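# Fit the camshaft into the engine case with gears timed

## Task

Push the camshaft's shaft fully home into the open bearing on the front face of the freestanding engine case, with its large gear engaging the small crank gear in the correct timing: as the gears rotate, the small gear's marked tooth has to land in either of the two marked gaps on the large gear. When finished, the engine case must still be standing upright.

## Robot and tools

Robot: two six-joint arms, left_arm and right_arm, each ending in a parallel two-finger gripper with a wrist camera. The left base sits near (-0.036, +0.258, +0.003) m and the right near (-0.047, -0.370, +0.024) m, each yawed very slightly (quat_wxyz about (1, 0, 0, -0.022) and (1, 0, 0, -0.021)). A camera stand is fixed behind the arms. Cameras: cam_head_left, cam_head_right, cam_left_wrist, cam_right_wrist, each 896x504.

Frames: the scene frame has its origin at table-top height, halfway between the two nominal bases; +x points out over the table, +z up, and left_arm is on the +y side (arm names do not match image sides). Reported end_effector_position (m), end_effector_quat_wxyz and Hand target are in the scene frame and may be off by a few cm. Motion offsets, however, are taken along the current Hand target's own axes. On a gripper, the fingers point along its +z and close along its y; end_effector_position is the point between the pads, just behind the tips.

Command row: 14 numbers, each in [-1, 1], always covering both arms: left dx, dy, dz, rx, ry, rz, opening, then the same seven for right. dx..rz are an offset (not a pose) from that arm's Hand target at the start of the action or move; 1.0 equals 0.6 m for translation or 180 degrees for rotation, and rx, ry, rz form a single rotation vector. All zeros for an arm re-requests its current Hand target. Opening is absolute: +1 fully open (about 87 mm between pads), +0.5 about 69 mm, 0 about 43 mm, -0.5 about 18 mm, -1 shut. Any number you send for opening is a real command, so repeat the present value to leave a gripper alone.

execute_actions(actions, cameras): actions is a list of actions; each action is up to 15 rows, one per 1/30 s step, and a short action repeats its final row. Every row is measured from the action's starting Hand target, and each new action starts from the updated target, so repeating an offset keeps moving. cameras: list of names, ["all"], or []; with an empty actions list you get all images plus extra status.

move(target, speed, blend, opening_speed, blocking, cameras): straight-line paths. target is one 14-number row or a list of up to 15 rows, all offsets from the same starting Hand targets. speed is the top path speed in m/s, 0.002 to 2.9 (default 0.25), rotation capped at twice that in rad/s; one value or one per target. blend (m) rounds corners in a list; 0 stops at each. opening_speed (per second on the -1..+1 scale, at least 0.2) ramps the fingers. A move lasts at least 0.5 s and at most 10 s of path. blocking=false returns early while it continues. The result adds a move: line with the ending (done, off_target, moving, held, fault) and limits (paced = pose clipped, held = steps withheld). Paths do not avoid obstacles or the other arm; the gripper lags and can overshoot, more when fast or at full stretch.

wait(seconds 0 to 10), stop() brakes a running move, zoom_image(camera, region [x0, y0, x1, y1] in pixels, at most 504 wide and high, only on the latest images), read_manual(section "licences"), finished_scene(scene: the current scene number) ends the scene irreversibly; the goal must hold with the robot let go.

Results: Hand target is the last commanded pose after clipping; grippers often settle short of it, so check position and tilt after each move and send the remaining offset. Tool commands shows present gripper commands. grip_measured uses the opening scale (Joint positions list the gripper as 0 closed to 1 open), may be off by about 1 mm. To hold a part, command roughly 0.04 below the reading at first contact for full force; less for a lighter grip. Joint velocities "within noise" means the arm is still. Joint torques include gravity and offsets; joints 1 to 3 wrap at ±28 N m. MOTOR HOT appears at 75 °C; at 90 °C an OVER-TEMPERATURE FAULT folds that arm away for good; at 100 °C it collapses. Holding loads, stretching out and pushing against things heat motors.

Motion rules: orientation commands are clipped to 40 degrees from the measured one per step. Small moves may not happen or go sideways. An arm blocked by something keeps pushing; to release, command its target back behind the gripper. Avoid routing a gripper near its own base (posture may flip). The clearance check does not stop grippers or wrist cameras from hitting each other.

Avoid: dropping or flinging parts, releasing moving parts, anything leaving the table, knocking the case over, fast impacts or hard pressing on fixed or heavy things, any contact or squeeze between the arms, strain on camera cables, and arm fault stops. Loose objects may occasionally get a brief external nudge.

Each tool is called after "Request:" as name(argument=value, ...), one argument or row to a line, values as JSON.

## Session

Request:
execute_actions(
  actions=[],
)

Scene clock: 0.00 s.
left_arm: end_effector_position=(+0.3354, +0.2460, +0.0380) grip_measured=+0.983 end_effector_quat_wxyz=(+0.563, +0.010, +0.826, +0.018) | right_arm: end_effector_position=(+0.3242, -0.4210, +0.0665) grip_measured=+0.982 end_effector_quat_wxyz=(+0.568, +0.098, +0.811, -0.104)
Joint positions: left_arm=[-0.033 1.566 0.327 0.863 -0.09 0.008 0.991] | right_arm=[0.028 1.574 0.336 0.884 0.27 0.038 0.991]
Joint velocities: within noise
Joint torques (N m): no reading
Heat: left arm: 18 °C; right arm: 19 °C.
Hand target: left_arm +0.3385, +0.2458, +0.0432; +0.569, +0.009, +0.822, +0.018 | right_arm +0.3286, -0.4211, +0.0741; +0.578, +0.100, +0.804, -0.103
Tool commands: left_gripper/opening=+1.0 right_gripper/opening=+1.0

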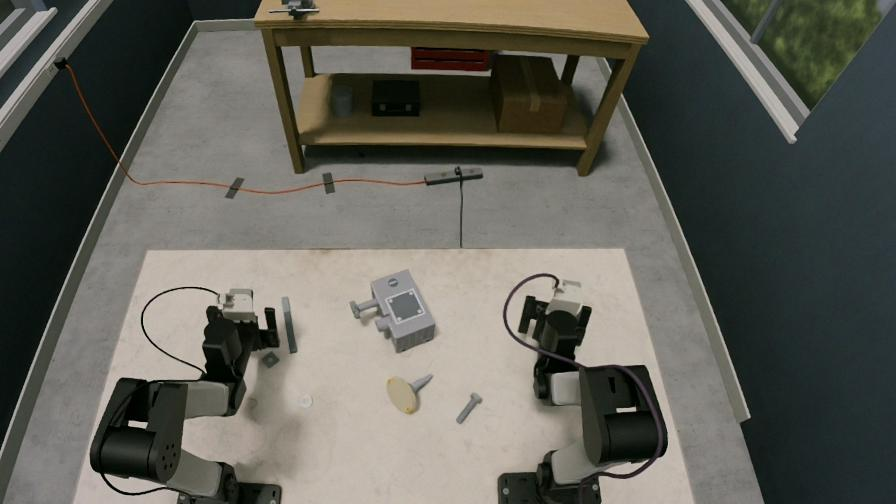

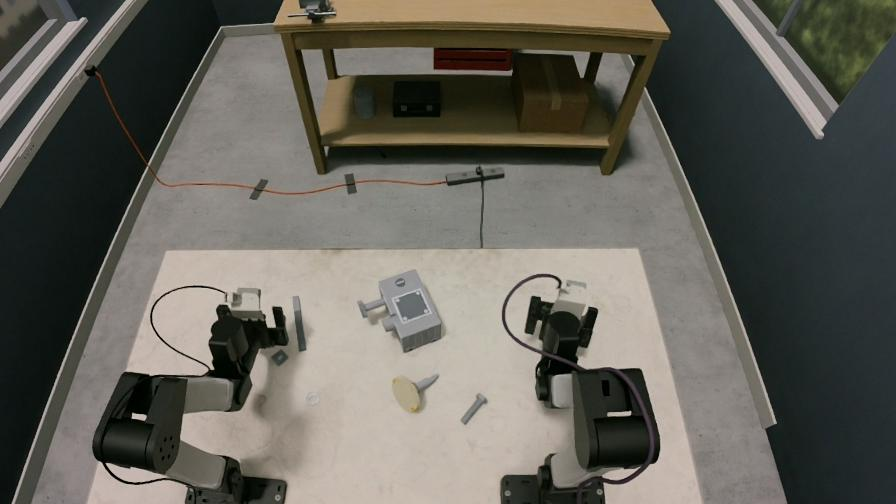

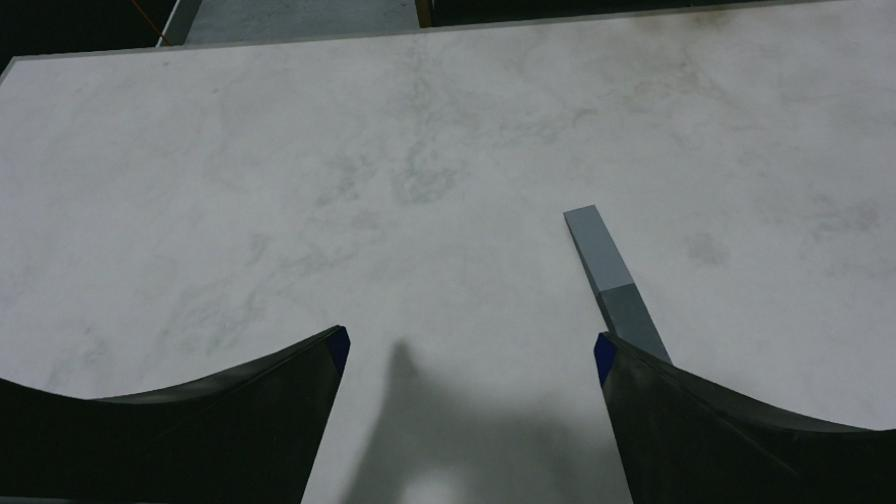

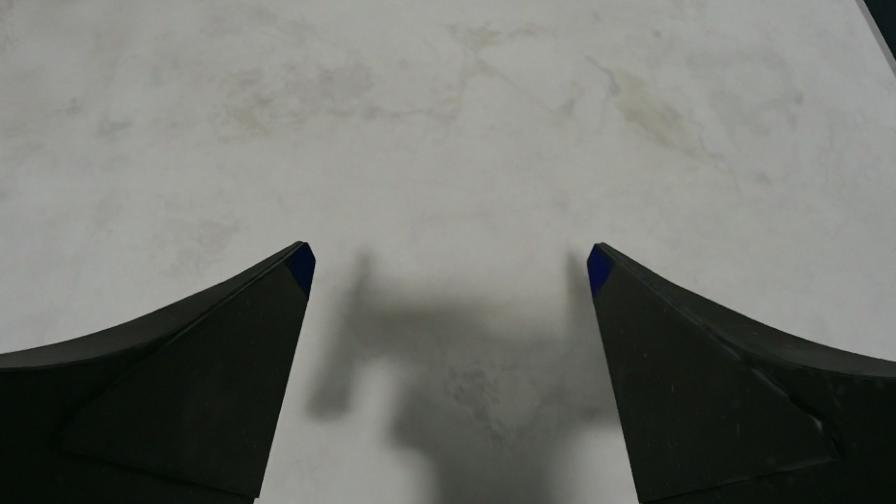

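Request:
zoom_image(
  camera="cam_head_left",
  region=[330, 250, 450, 430],
)

Request:
zoom_image(
  camera="cam_head_right",
  region=[340, 250, 500, 430],
)

Request:
zoom_image(
  camera="cam_head_left",
  region=[370, 360, 450, 430],
)

Request:
zoom_image(
  camera="cam_head_left",
  region=[335, 265, 445, 355],
)

Scaled by 2.800 from the camera's 896x504 image, which has a finer 1280x720 frame.

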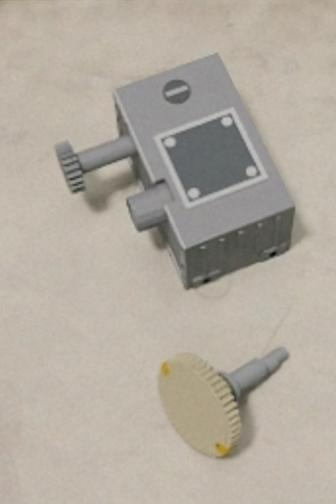

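Scaled by 2.800 from the camera's 896x504 image, which has a finer 1280x720 frame.

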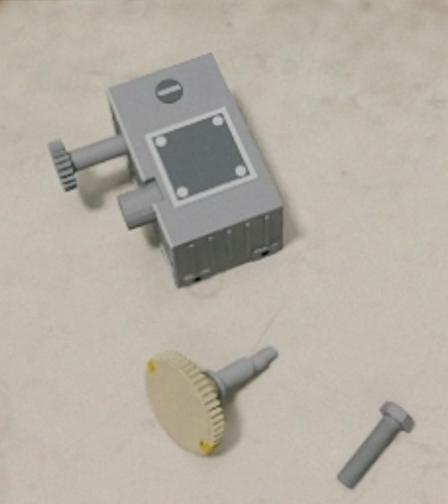

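Scaled by 6.300 from the camera's 896x504 image, which has a finer 1280x720 frame.

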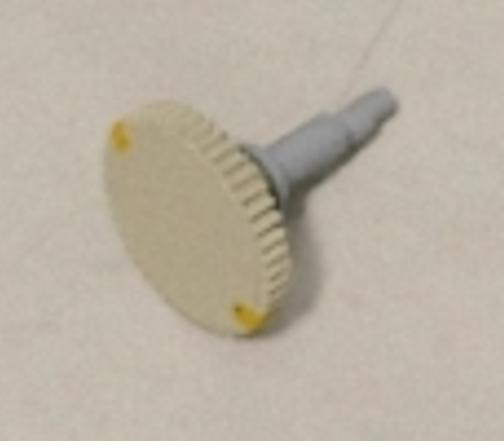

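Scaled by 4.582 from the camera's 896x504 image, which has a finer 1280x720 frame.

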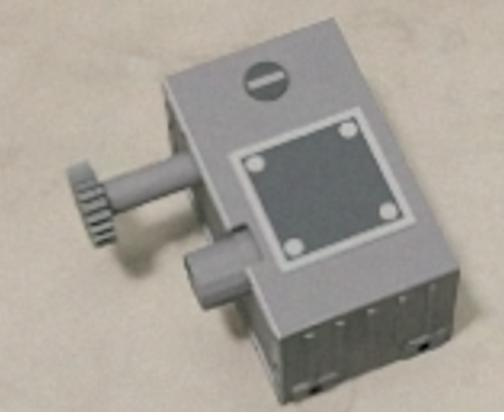

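Request:
move(
  target=[-0.14,-0.143,-0.228,0.367,-0.15,0.034,1,0,0,0,0,0,0,1],
  cameras=["all"],
)

Scene clock: 49.03 s.
left_arm: end_effector_position=(+0.2385, +0.1549, +0.1573) grip_measured=+0.983 end_effector_quat_wxyz=(+0.608, +0.344, +0.596, -0.396) | right_arm: end_effector_position=(+0.3242, -0.4210, +0.0665) grip_measured=+0.982 end_effector_quat_wxyz=(+0.568, +0.098, +0.811, -0.104)
Joint positions: left_arm=[0.321 1.464 0.245 1.493 1.371 -0.323 0.991] | right_arm=[0.028 1.574 0.336 0.884 0.27 0.038 0.991]
Joint torques (N m): left_arm=[-0.68 -2.21 5.08 1.92 0.02 -0.09] | right_arm=[-0.14 -4.3 5.89 2.39 0.14 0.07]
Heat: left arm: 24 °C; right arm: 26 °C.
Hand target: left_arm +0.2403, +0.1546, +0.1663; +0.637, +0.359, +0.550, -0.403 | right_arm +0.3286, -0.4211, +0.0741; +0.578, +0.100, +0.804, -0.103
Off the commanded pose: left_arm 0.009 m, 7 deg | right_arm 0.009 m, 1 deg.
joint sent to its limit (left arm) — joint 4 (wrist pitch), upper limit. The joint targets are off in orientation, not in position.
move: off_target (left_arm)

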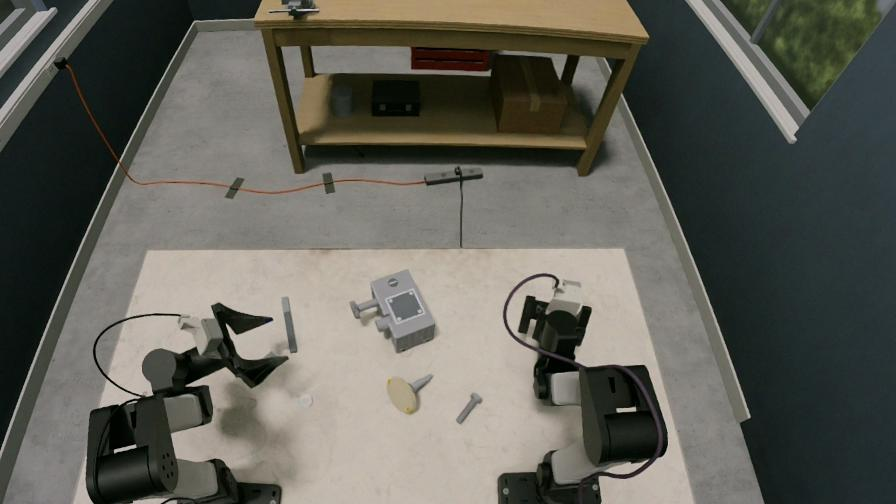

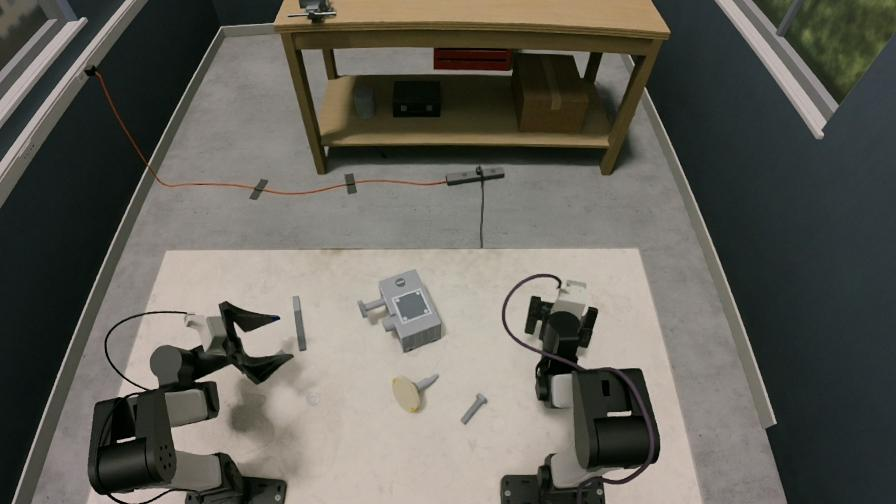

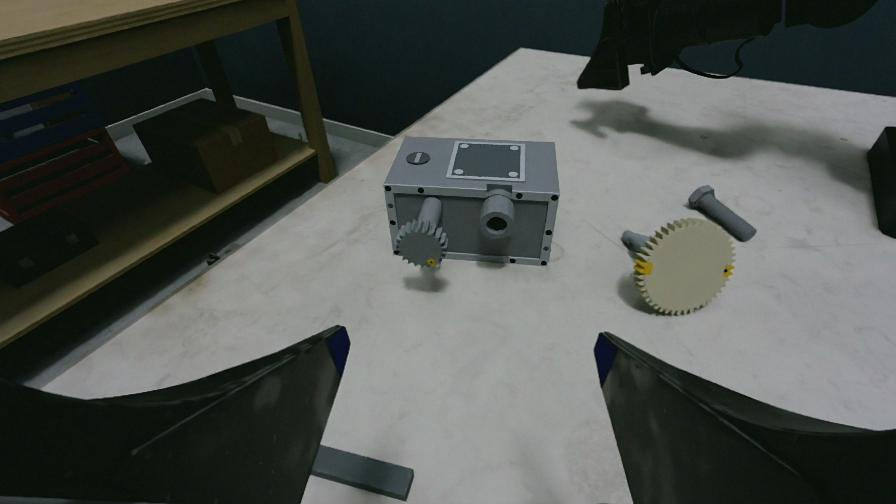

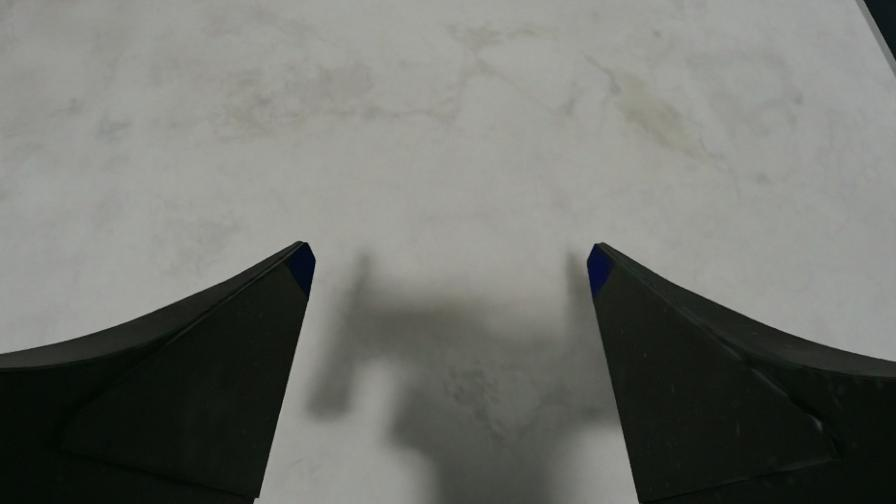

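Excellent view.

Request:
zoom_image(
  camera="cam_left_wrist",
  region=[370, 120, 570, 300],
)

Request:
zoom_image(
  camera="cam_left_wrist",
  region=[610, 180, 770, 330],
)

Request:
zoom_image(
  camera="cam_left_wrist",
  region=[385, 210, 455, 280],
)

Scaled by 2.520 from the camera's 896x504 image, which has a finer 1280x720 frame.

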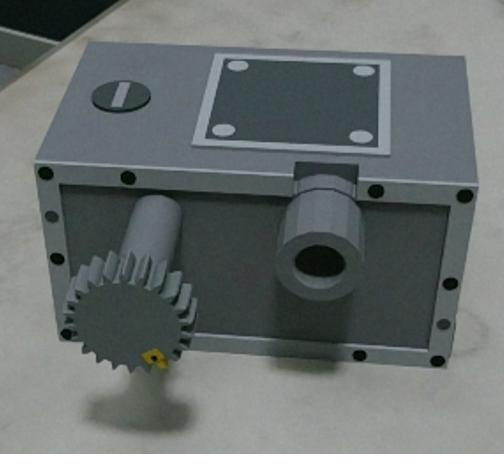

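Scaled by 3.150 from the camera's 896x504 image, which has a finer 1280x720 frame.

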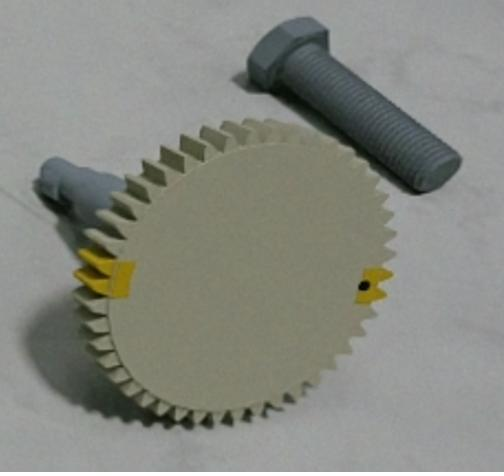

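Scaled by 7.200 from the camera's 896x504 image, which has a finer 1280x720 frame.

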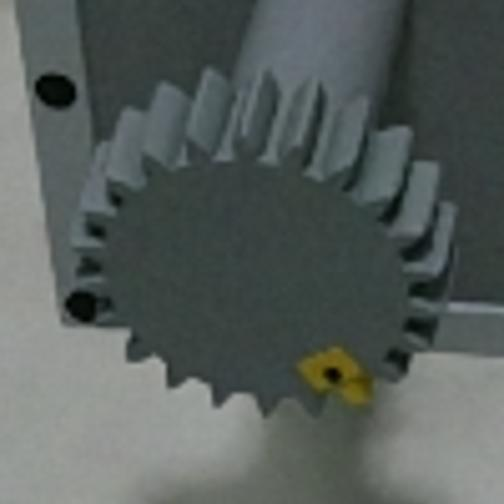

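Request:
move(
  target=[0,0,0,0,0,0,1,0.066,0.323,-0.497,-0.323,0.1515,-0.056,0.6],
  cameras=["all"],
)

Scene clock: 126.93 s.
left_arm: end_effector_position=(+0.2384, +0.1549, +0.1573) grip_measured=+0.983 end_effector_quat_wxyz=(+0.608, +0.344, +0.596, -0.397) | right_arm: end_effector_position=(+0.0966, -0.1602, +0.1037) grip_measured=+0.600 end_effector_quat_wxyz=(+0.336, -0.240, +0.874, +0.258)
Joint positions: left_arm=[0.321 1.464 0.245 1.493 1.371 -0.324 0.991] | right_arm=[0.943 0.809 0.428 -0.315 -0.017 0.373 0.8]
Joint torques (N m): left_arm=[-0.66 -2.29 5.07 1.92 0.02 -0.06] | right_arm=[0.55 -0.28 10.81 2.15 0.05 0.18]
Heat: left arm: 26 °C; right arm: 29 °C.
Hand target: left_arm +0.2404, +0.1546, +0.1663; +0.637, +0.359, +0.550, -0.403 | right_arm +0.0993, -0.1501, +0.1196; +0.346, -0.238, +0.866, +0.274
Off the commanded pose: left_arm 0.009 m, 7 deg | right_arm 0.019 m, 2 deg.
joint sent to its limit (left arm) — joint 4 (wrist pitch), upper limit. The joint targets are off in orientation, not in position.
move: off_target (left_arm, right_arm)

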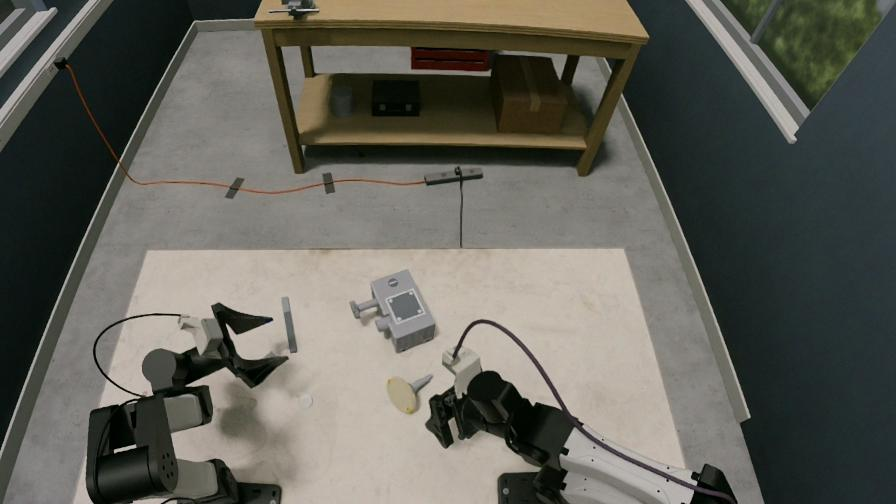

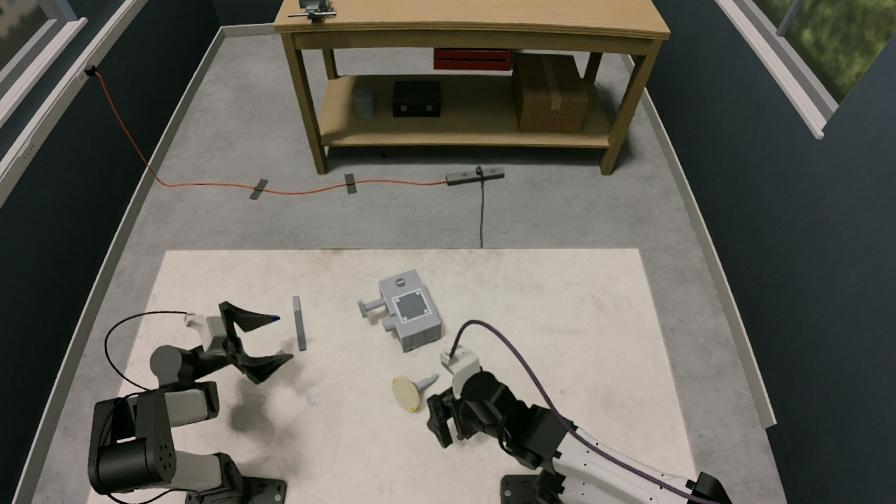

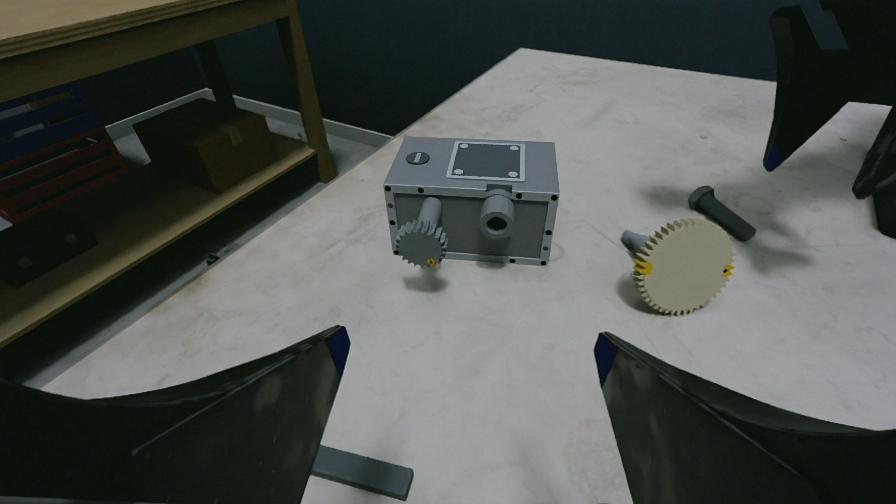

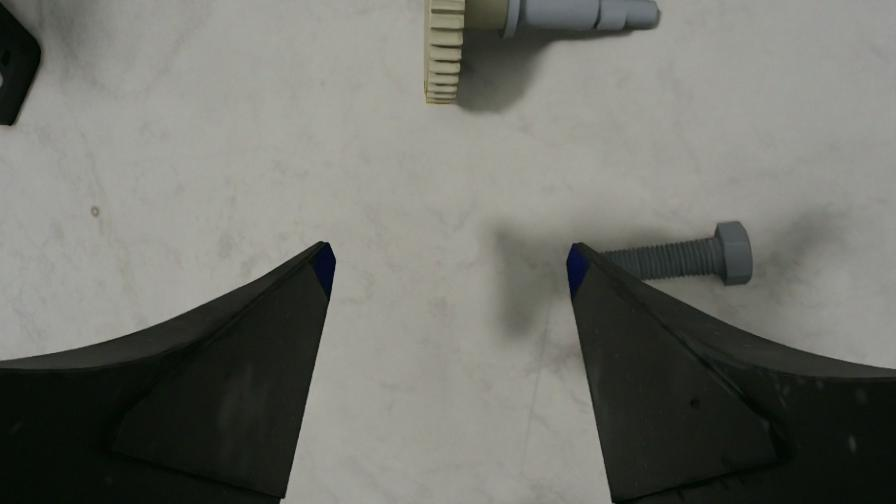

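Request:
move(
  target=[0,0,0,0,0,0,1,-0.005,0,0.092,0,0,0,0.0],
  cameras=["all"],
)

Request:
zoom_image(
  camera="cam_head_left",
  region=[350, 300, 500, 450],
)

Request:
zoom_image(
  camera="cam_left_wrist",
  region=[580, 160, 840, 340],
)

Scene clock: 140.37 s.
left_arm: end_effector_position=(+0.2384, +0.1549, +0.1573) grip_measured=+0.983 end_effector_quat_wxyz=(+0.608, +0.344, +0.596, -0.397) | right_arm: end_effector_position=(+0.1224, -0.1275, +0.0748) grip_measured=+0.000 end_effector_quat_wxyz=(+0.332, -0.240, +0.876, +0.256)
Joint positions: left_arm=[0.321 1.464 0.245 1.493 1.371 -0.324 0.991] | right_arm=[0.943 1.113 0.428 -0.021 -0.017 0.375 0.5]
Joint torques (N m): left_arm=[-0.66 -2.26 5.09 1.92 0.02 -0.07] | right_arm=[0.61 -1.63 9.31 2.4 0.06 0.16]
Heat: left arm: 27 °C; right arm: 29 °C.
Hand target: left_arm +0.2404, +0.1546, +0.1663; +0.637, +0.359, +0.550, -0.403 | right_arm +0.1271, -0.1142, +0.0881; +0.346, -0.238, +0.865, +0.274
Off the commanded pose: left_arm 0.009 m, 7 deg | right_arm 0.019 m, 3 deg.
joint sent to its limit (left arm) — joint 4 (wrist pitch), upper limit. The joint targets are off in orientation, not in position.
move: off_target (left_arm, right_arm)

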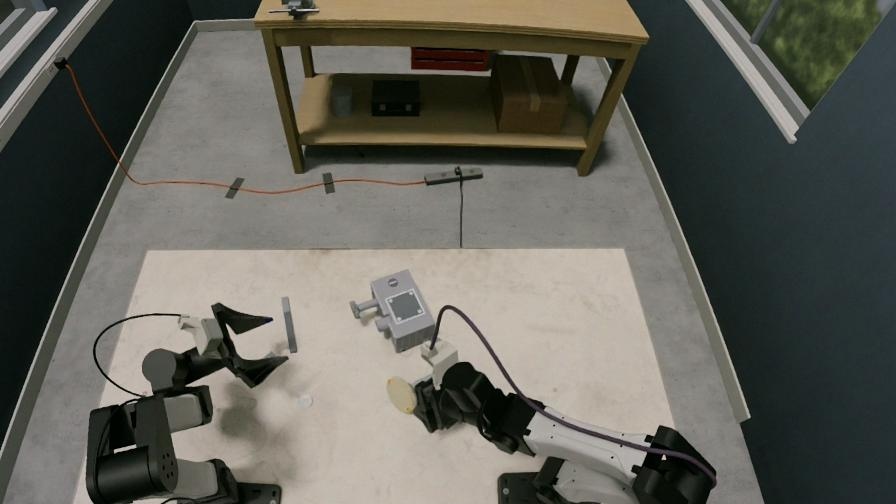

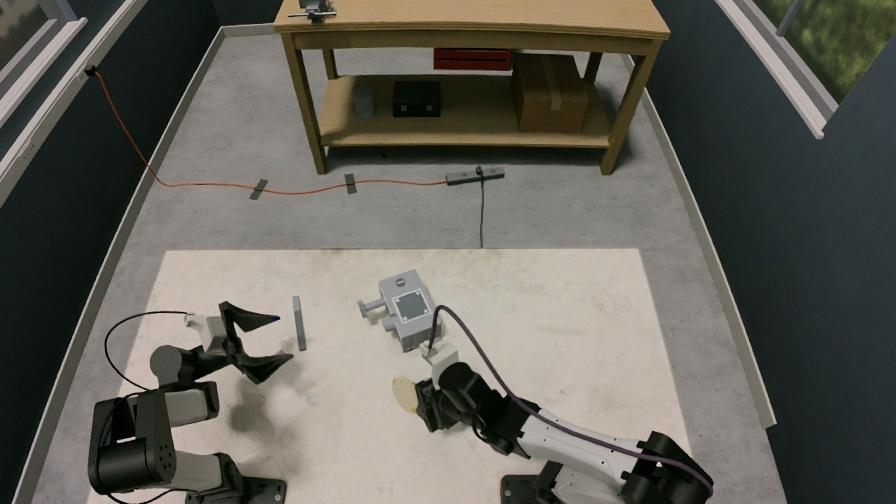

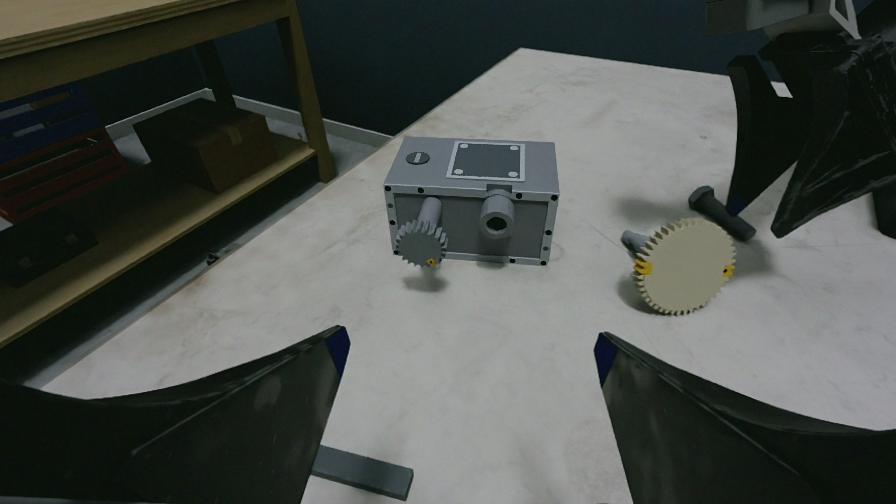

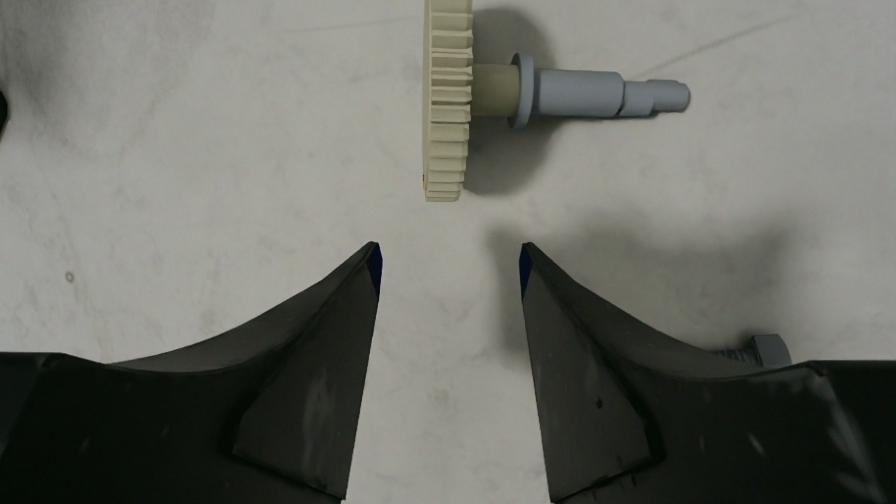

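Scaled by 3.360 from the camera's 896x504 image, which has a finer 1280x720 frame.

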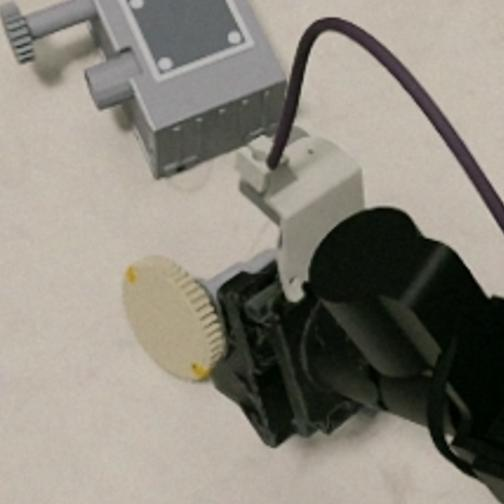

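Scaled by 1.938 from the camera's 896x504 image, which has a finer 1280x720 frame.

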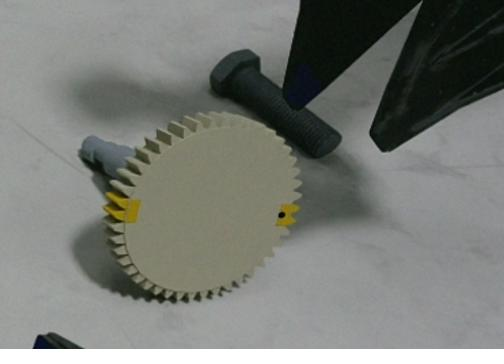

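Request:
move(
  target=[0,0,0,0,0,0,1,0,0.003,0.05,0,0,0,0.0],
  cameras=["cam_left_wrist","cam_right_wrist"],
  speed=0.1,
)

Request:
zoom_image(
  camera="cam_left_wrist",
  region=[580, 160, 840, 340],
)

Scene clock: 152.70 s.
left_arm: end_effector_position=(+0.2384, +0.1549, +0.1573) grip_measured=+0.983 end_effector_quat_wxyz=(+0.608, +0.344, +0.596, -0.397) | right_arm: end_effector_position=(+0.1317, -0.1094, +0.0548) grip_measured=+0.000 end_effector_quat_wxyz=(+0.326, -0.242, +0.877, +0.256)
Joint positions: left_arm=[0.321 1.464 0.245 1.493 1.371 -0.324 0.991] | right_arm=[0.954 1.285 0.439 0.131 -0.017 0.382 0.5]
Joint torques (N m): left_arm=[-0.65 -2.26 5.08 1.93 0.03 -0.06] | right_arm=[0.64 -2.39 9.59 2.4 0.11 0.16]
Heat: left arm: 27 °C; right arm: 29 °C.
Hand target: left_arm +0.2404, +0.1546, +0.1663; +0.637, +0.359, +0.550, -0.403 | right_arm +0.1400, -0.0937, +0.0703; +0.345, -0.238, +0.865, +0.274
Off the commanded pose: left_arm 0.009 m, 7 deg | right_arm 0.024 m, 3 deg.
joint sent to its limit (left arm) — joint 4 (wrist pitch), upper limit. The joint targets are off in orientation, not in position.
move: off_target (left_arm, right_arm)
Images, in order (width x height): cam_left_wrist 896x504, cam_right_wrist 896x504.

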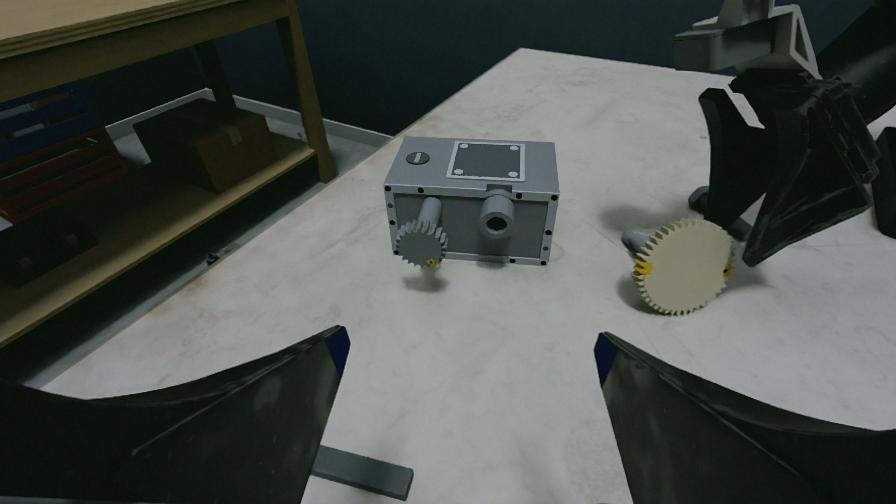

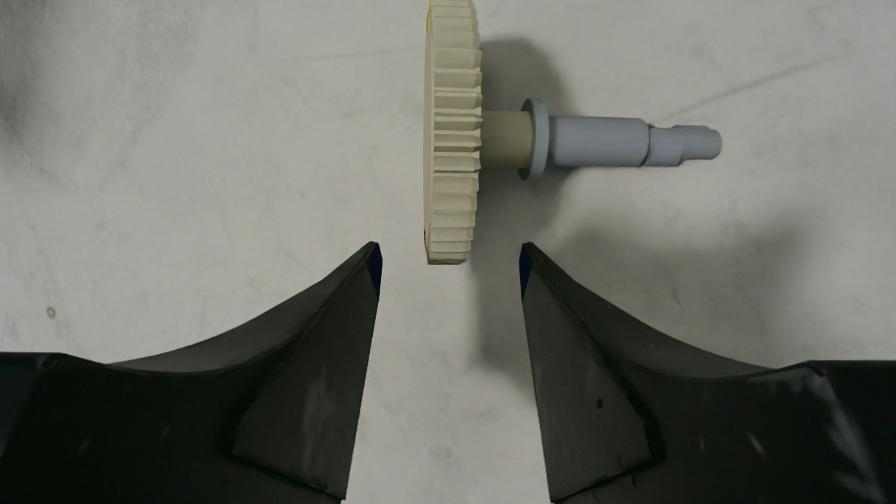

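Scaled by 1.938 from the camera's 896x504 image, which has a finer 1280x720 frame.

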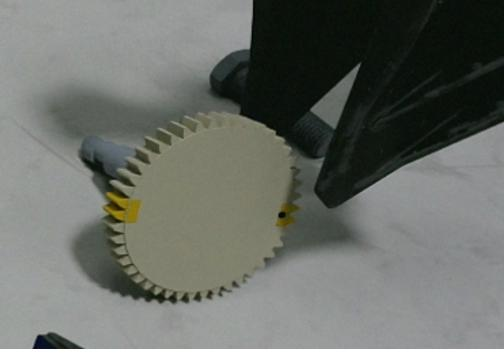

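Request:
move(
  target=[0,0,0,0,0,0,1,-0.007,0,0.022,0,0,0,0.0],
  cameras=["cam_left_wrist","cam_right_wrist"],
  speed=0.1,
)

Request:
zoom_image(
  camera="cam_left_wrist",
  region=[580, 160, 840, 340],
)

Scene clock: 163.33 s.
left_arm: end_effector_position=(+0.2384, +0.1549, +0.1573) grip_measured=+0.983 end_effector_quat_wxyz=(+0.608, +0.344, +0.596, -0.397) | right_arm: end_effector_position=(+0.1395, -0.0993, +0.0501) grip_measured=+0.000 end_effector_quat_wxyz=(+0.326, -0.242, +0.877, +0.256)
Joint positions: left_arm=[0.321 1.464 0.245 1.493 1.371 -0.324 0.991] | right_arm=[0.954 1.362 0.469 0.178 -0.017 0.382 0.5]
Joint torques (N m): left_arm=[-0.64 -2.25 5.07 1.92 0.01 -0.06] | right_arm=[0.12 -2.91 9.32 2.38 0.1 0.13]
Heat: left arm: 27 °C; right arm: 29 °C.
Hand target: left_arm +0.2404, +0.1546, +0.1663; +0.637, +0.359, +0.550, -0.403 | right_arm +0.1489, -0.0843, +0.0653; +0.345, -0.238, +0.866, +0.274
Off the commanded pose: left_arm 0.009 m, 7 deg | right_arm 0.023 m, 3 deg.
joint sent to its limit (left arm) — joint 4 (wrist pitch), upper limit. The joint targets are off in orientation, not in position.
move: off_target (left_arm, right_arm)
Images, in order (width x height): cam_left_wrist 896x504, cam_right_wrist 896x504.

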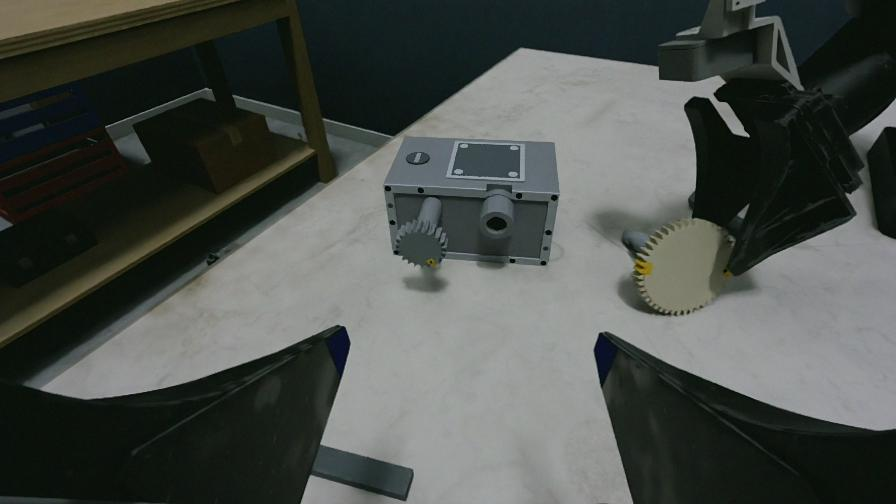

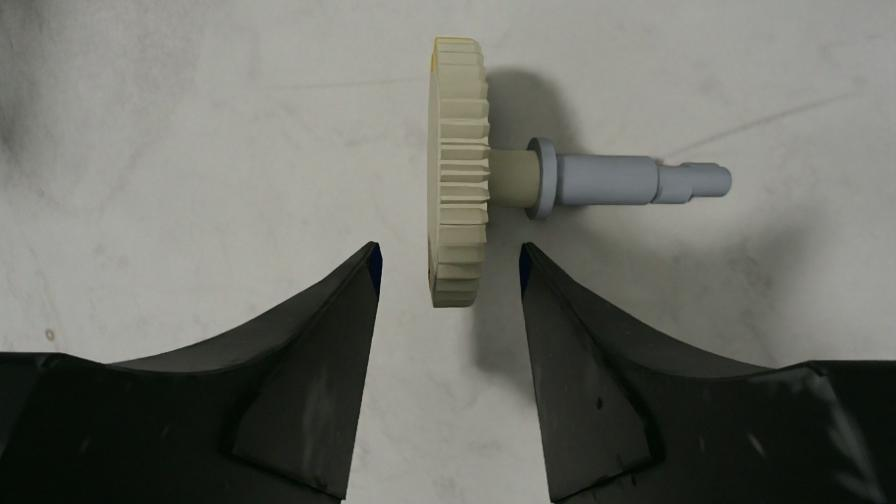

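Scaled by 1.938 from the camera's 896x504 image, which has a finer 1280x720 frame.

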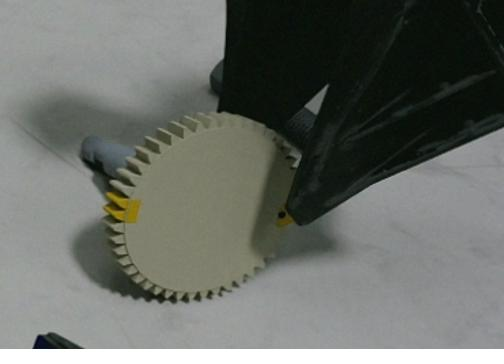

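Request:
move(
  target=[0,0,0,0,0,0,1,0,0,0,0,0,0,-1],
  cameras=["cam_left_wrist","cam_right_wrist"],
  opening_speed=0.4,
)

Scene clock: 170.50 s.
left_arm: end_effector_position=(+0.2384, +0.1549, +0.1573) grip_measured=+0.983 end_effector_quat_wxyz=(+0.608, +0.344, +0.596, -0.397) | right_arm: end_effector_position=(+0.1394, -0.0983, +0.0509) grip_measured=-0.651 end_effector_quat_wxyz=(+0.327, -0.242, +0.876, +0.259)
Joint positions: left_arm=[0.321 1.464 0.245 1.493 1.371 -0.324 0.991] | right_arm=[0.955 1.362 0.469 0.182 -0.02 0.383 0.174]
Joint torques (N m): left_arm=[-0.65 -2.26 5.08 1.92 0.02 -0.06] | right_arm=[0.13 -2.78 9.43 2.37 0.11 0.1]
Heat: left arm: 27 °C; right arm: 29 °C.
Hand target: left_arm +0.2404, +0.1546, +0.1663; +0.637, +0.359, +0.550, -0.403 | right_arm +0.1489, -0.0843, +0.0654; +0.346, -0.238, +0.865, +0.274
Off the commanded pose: left_arm 0.009 m, 7 deg | right_arm 0.022 m, 3 deg.
joint sent to its limit (left arm) — joint 4 (wrist pitch), upper limit. The joint targets are off in orientation, not in position.
move: off_target (left_arm, right_arm)
Images, in order (width x height): cam_left_wrist 896x504, cam_right_wrist 896x504.

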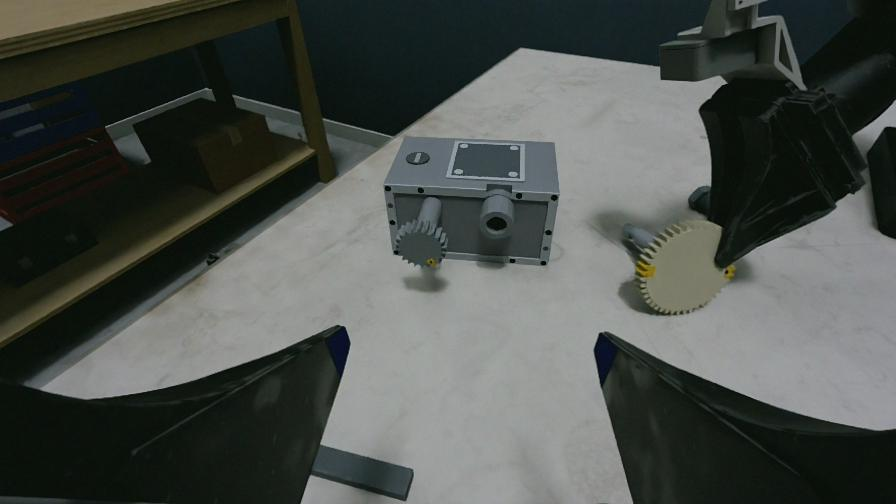

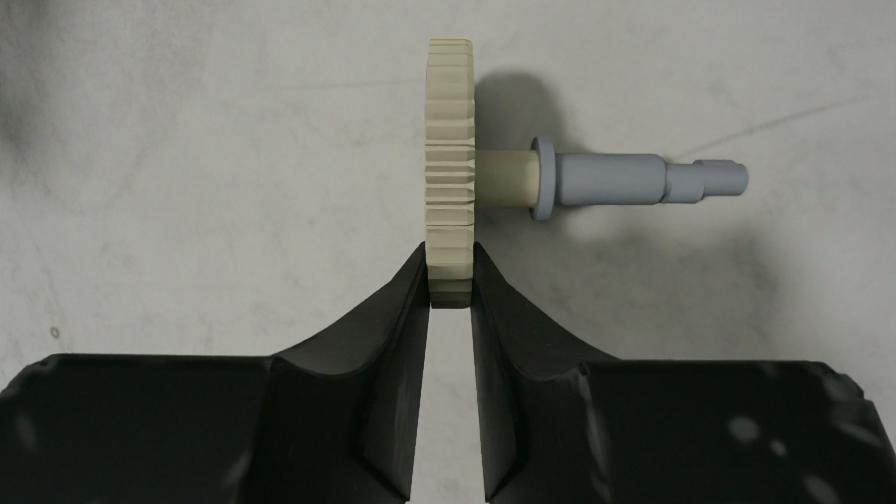

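Request:
move(
  target=[
    [0,0,0,0,0,0,1,-0.048,0.0206,-0.041,0,0,0,-1],
    [-0.1525,0.002,-0.081,0,0.055,0,1,-0.149,0.088,-0.023,0.07,0.085,0.015,-1],
    [-0.1525,0.002,-0.081,0,0.055,0,1,-0.3,0.1215,0.1477,0.14,0.17,0.031,-1],
  ],
  cameras=["all"],
  speed=0.12,
  blend=0.02,
)

Scene clock: 216.57 s.
left_arm: end_effector_position=(+0.2158, +0.2068, +0.2448) grip_measured=+0.983 end_effector_quat_wxyz=(+0.620, +0.338, +0.618, -0.346) | right_arm: end_effector_position=(+0.2540, +0.0639, +0.1502) grip_measured=-0.651 end_effector_quat_wxyz=(+0.185, -0.188, +0.961, +0.083)
Joint positions: left_arm=[0.596 1.141 0.401 1.478 1.558 -0.746 0.991] | right_arm=[1.011 2.581 2.827 -1.431 0.139 0.557 0.174]
Joint torques (N m): left_arm=[0.18 -1.8 6.41 0.78 -0.21 -0.07] | right_arm=[-0.85 -10.61 9.65 1.43 0.31 0.16]
Heat: left arm: 28 °C; right arm: 31 °C.
Hand target: left_arm +0.2150, +0.2097, +0.2504; +0.587, +0.393, +0.603, -0.370 | right_arm +0.2634, +0.0659, +0.1649; +0.136, -0.179, +0.974, +0.025
Off the commanded pose: left_arm 0.006 m, 8 deg | right_arm 0.018 m, 9 deg.
elbow stopped short (right arm): the move would have taken joint 3 (elbow) straighter than the controller allows.
joint sent to its limit (left arm) — joint 5 (wrist yaw), upper limit. The joint targets are off in orientation, not in position.
move: off_target (left_arm, right_arm); blend cut to 0.0196 m at target 1

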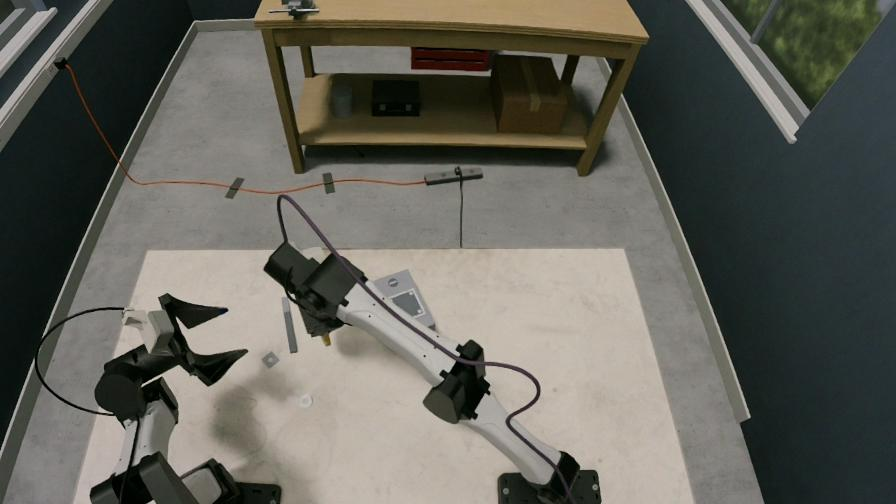

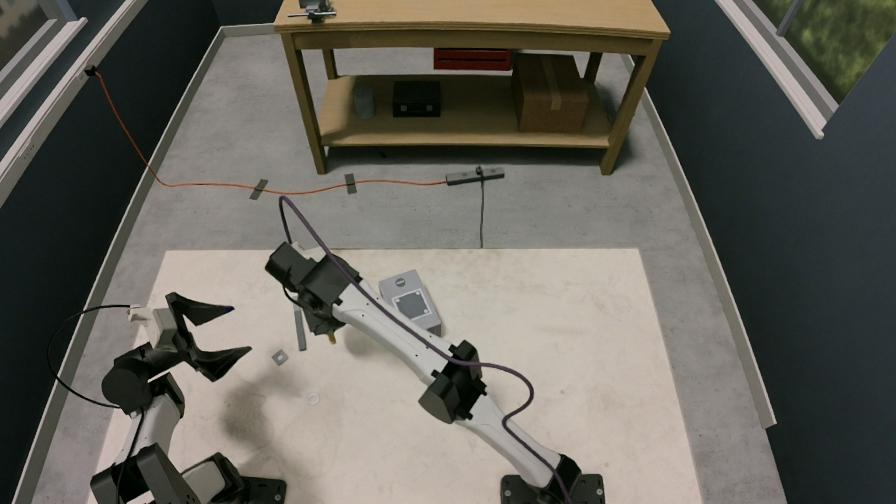

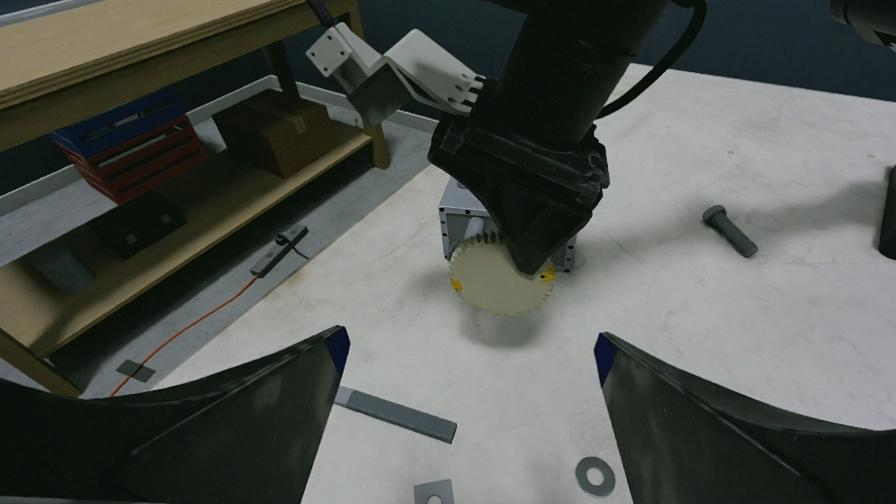

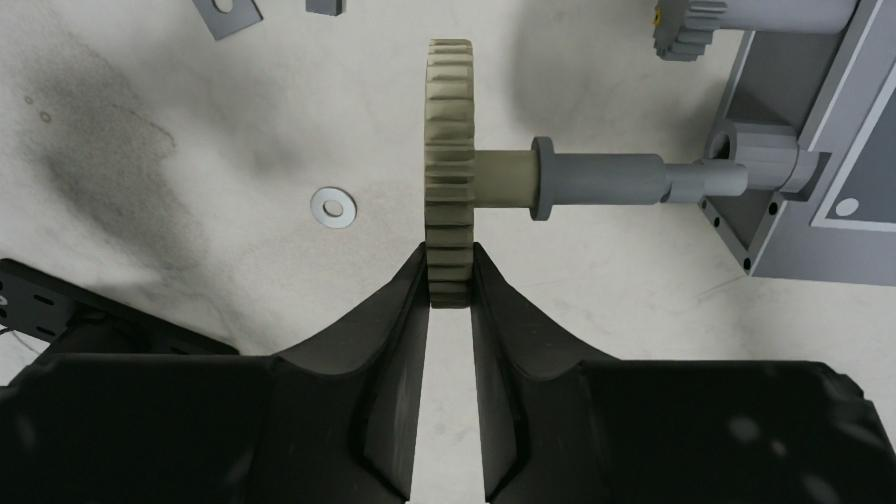

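Request:
zoom_image(
  camera="cam_left_wrist",
  region=[420, 190, 620, 330],
)

Request:
zoom_image(
  camera="cam_right_wrist",
  region=[400, 0, 896, 320],
)

Scaled by 2.520 from the camera's 896x504 image, which has a finer 1280x720 frame.

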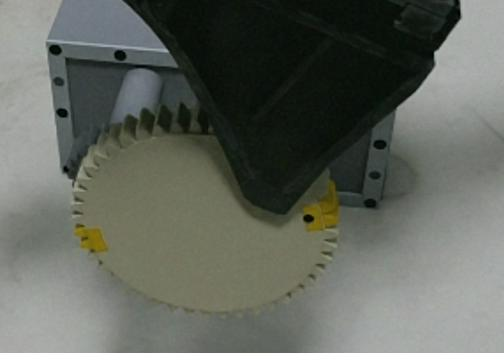

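Scaled by 1.016 from the camera's 896x504 image, which has a finer 1280x720 frame.

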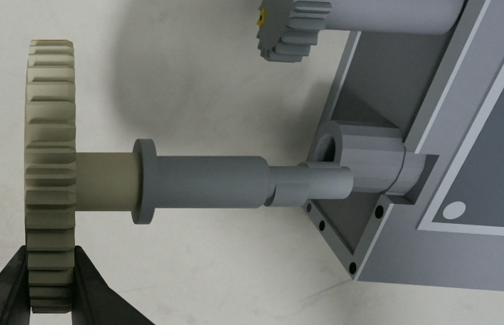

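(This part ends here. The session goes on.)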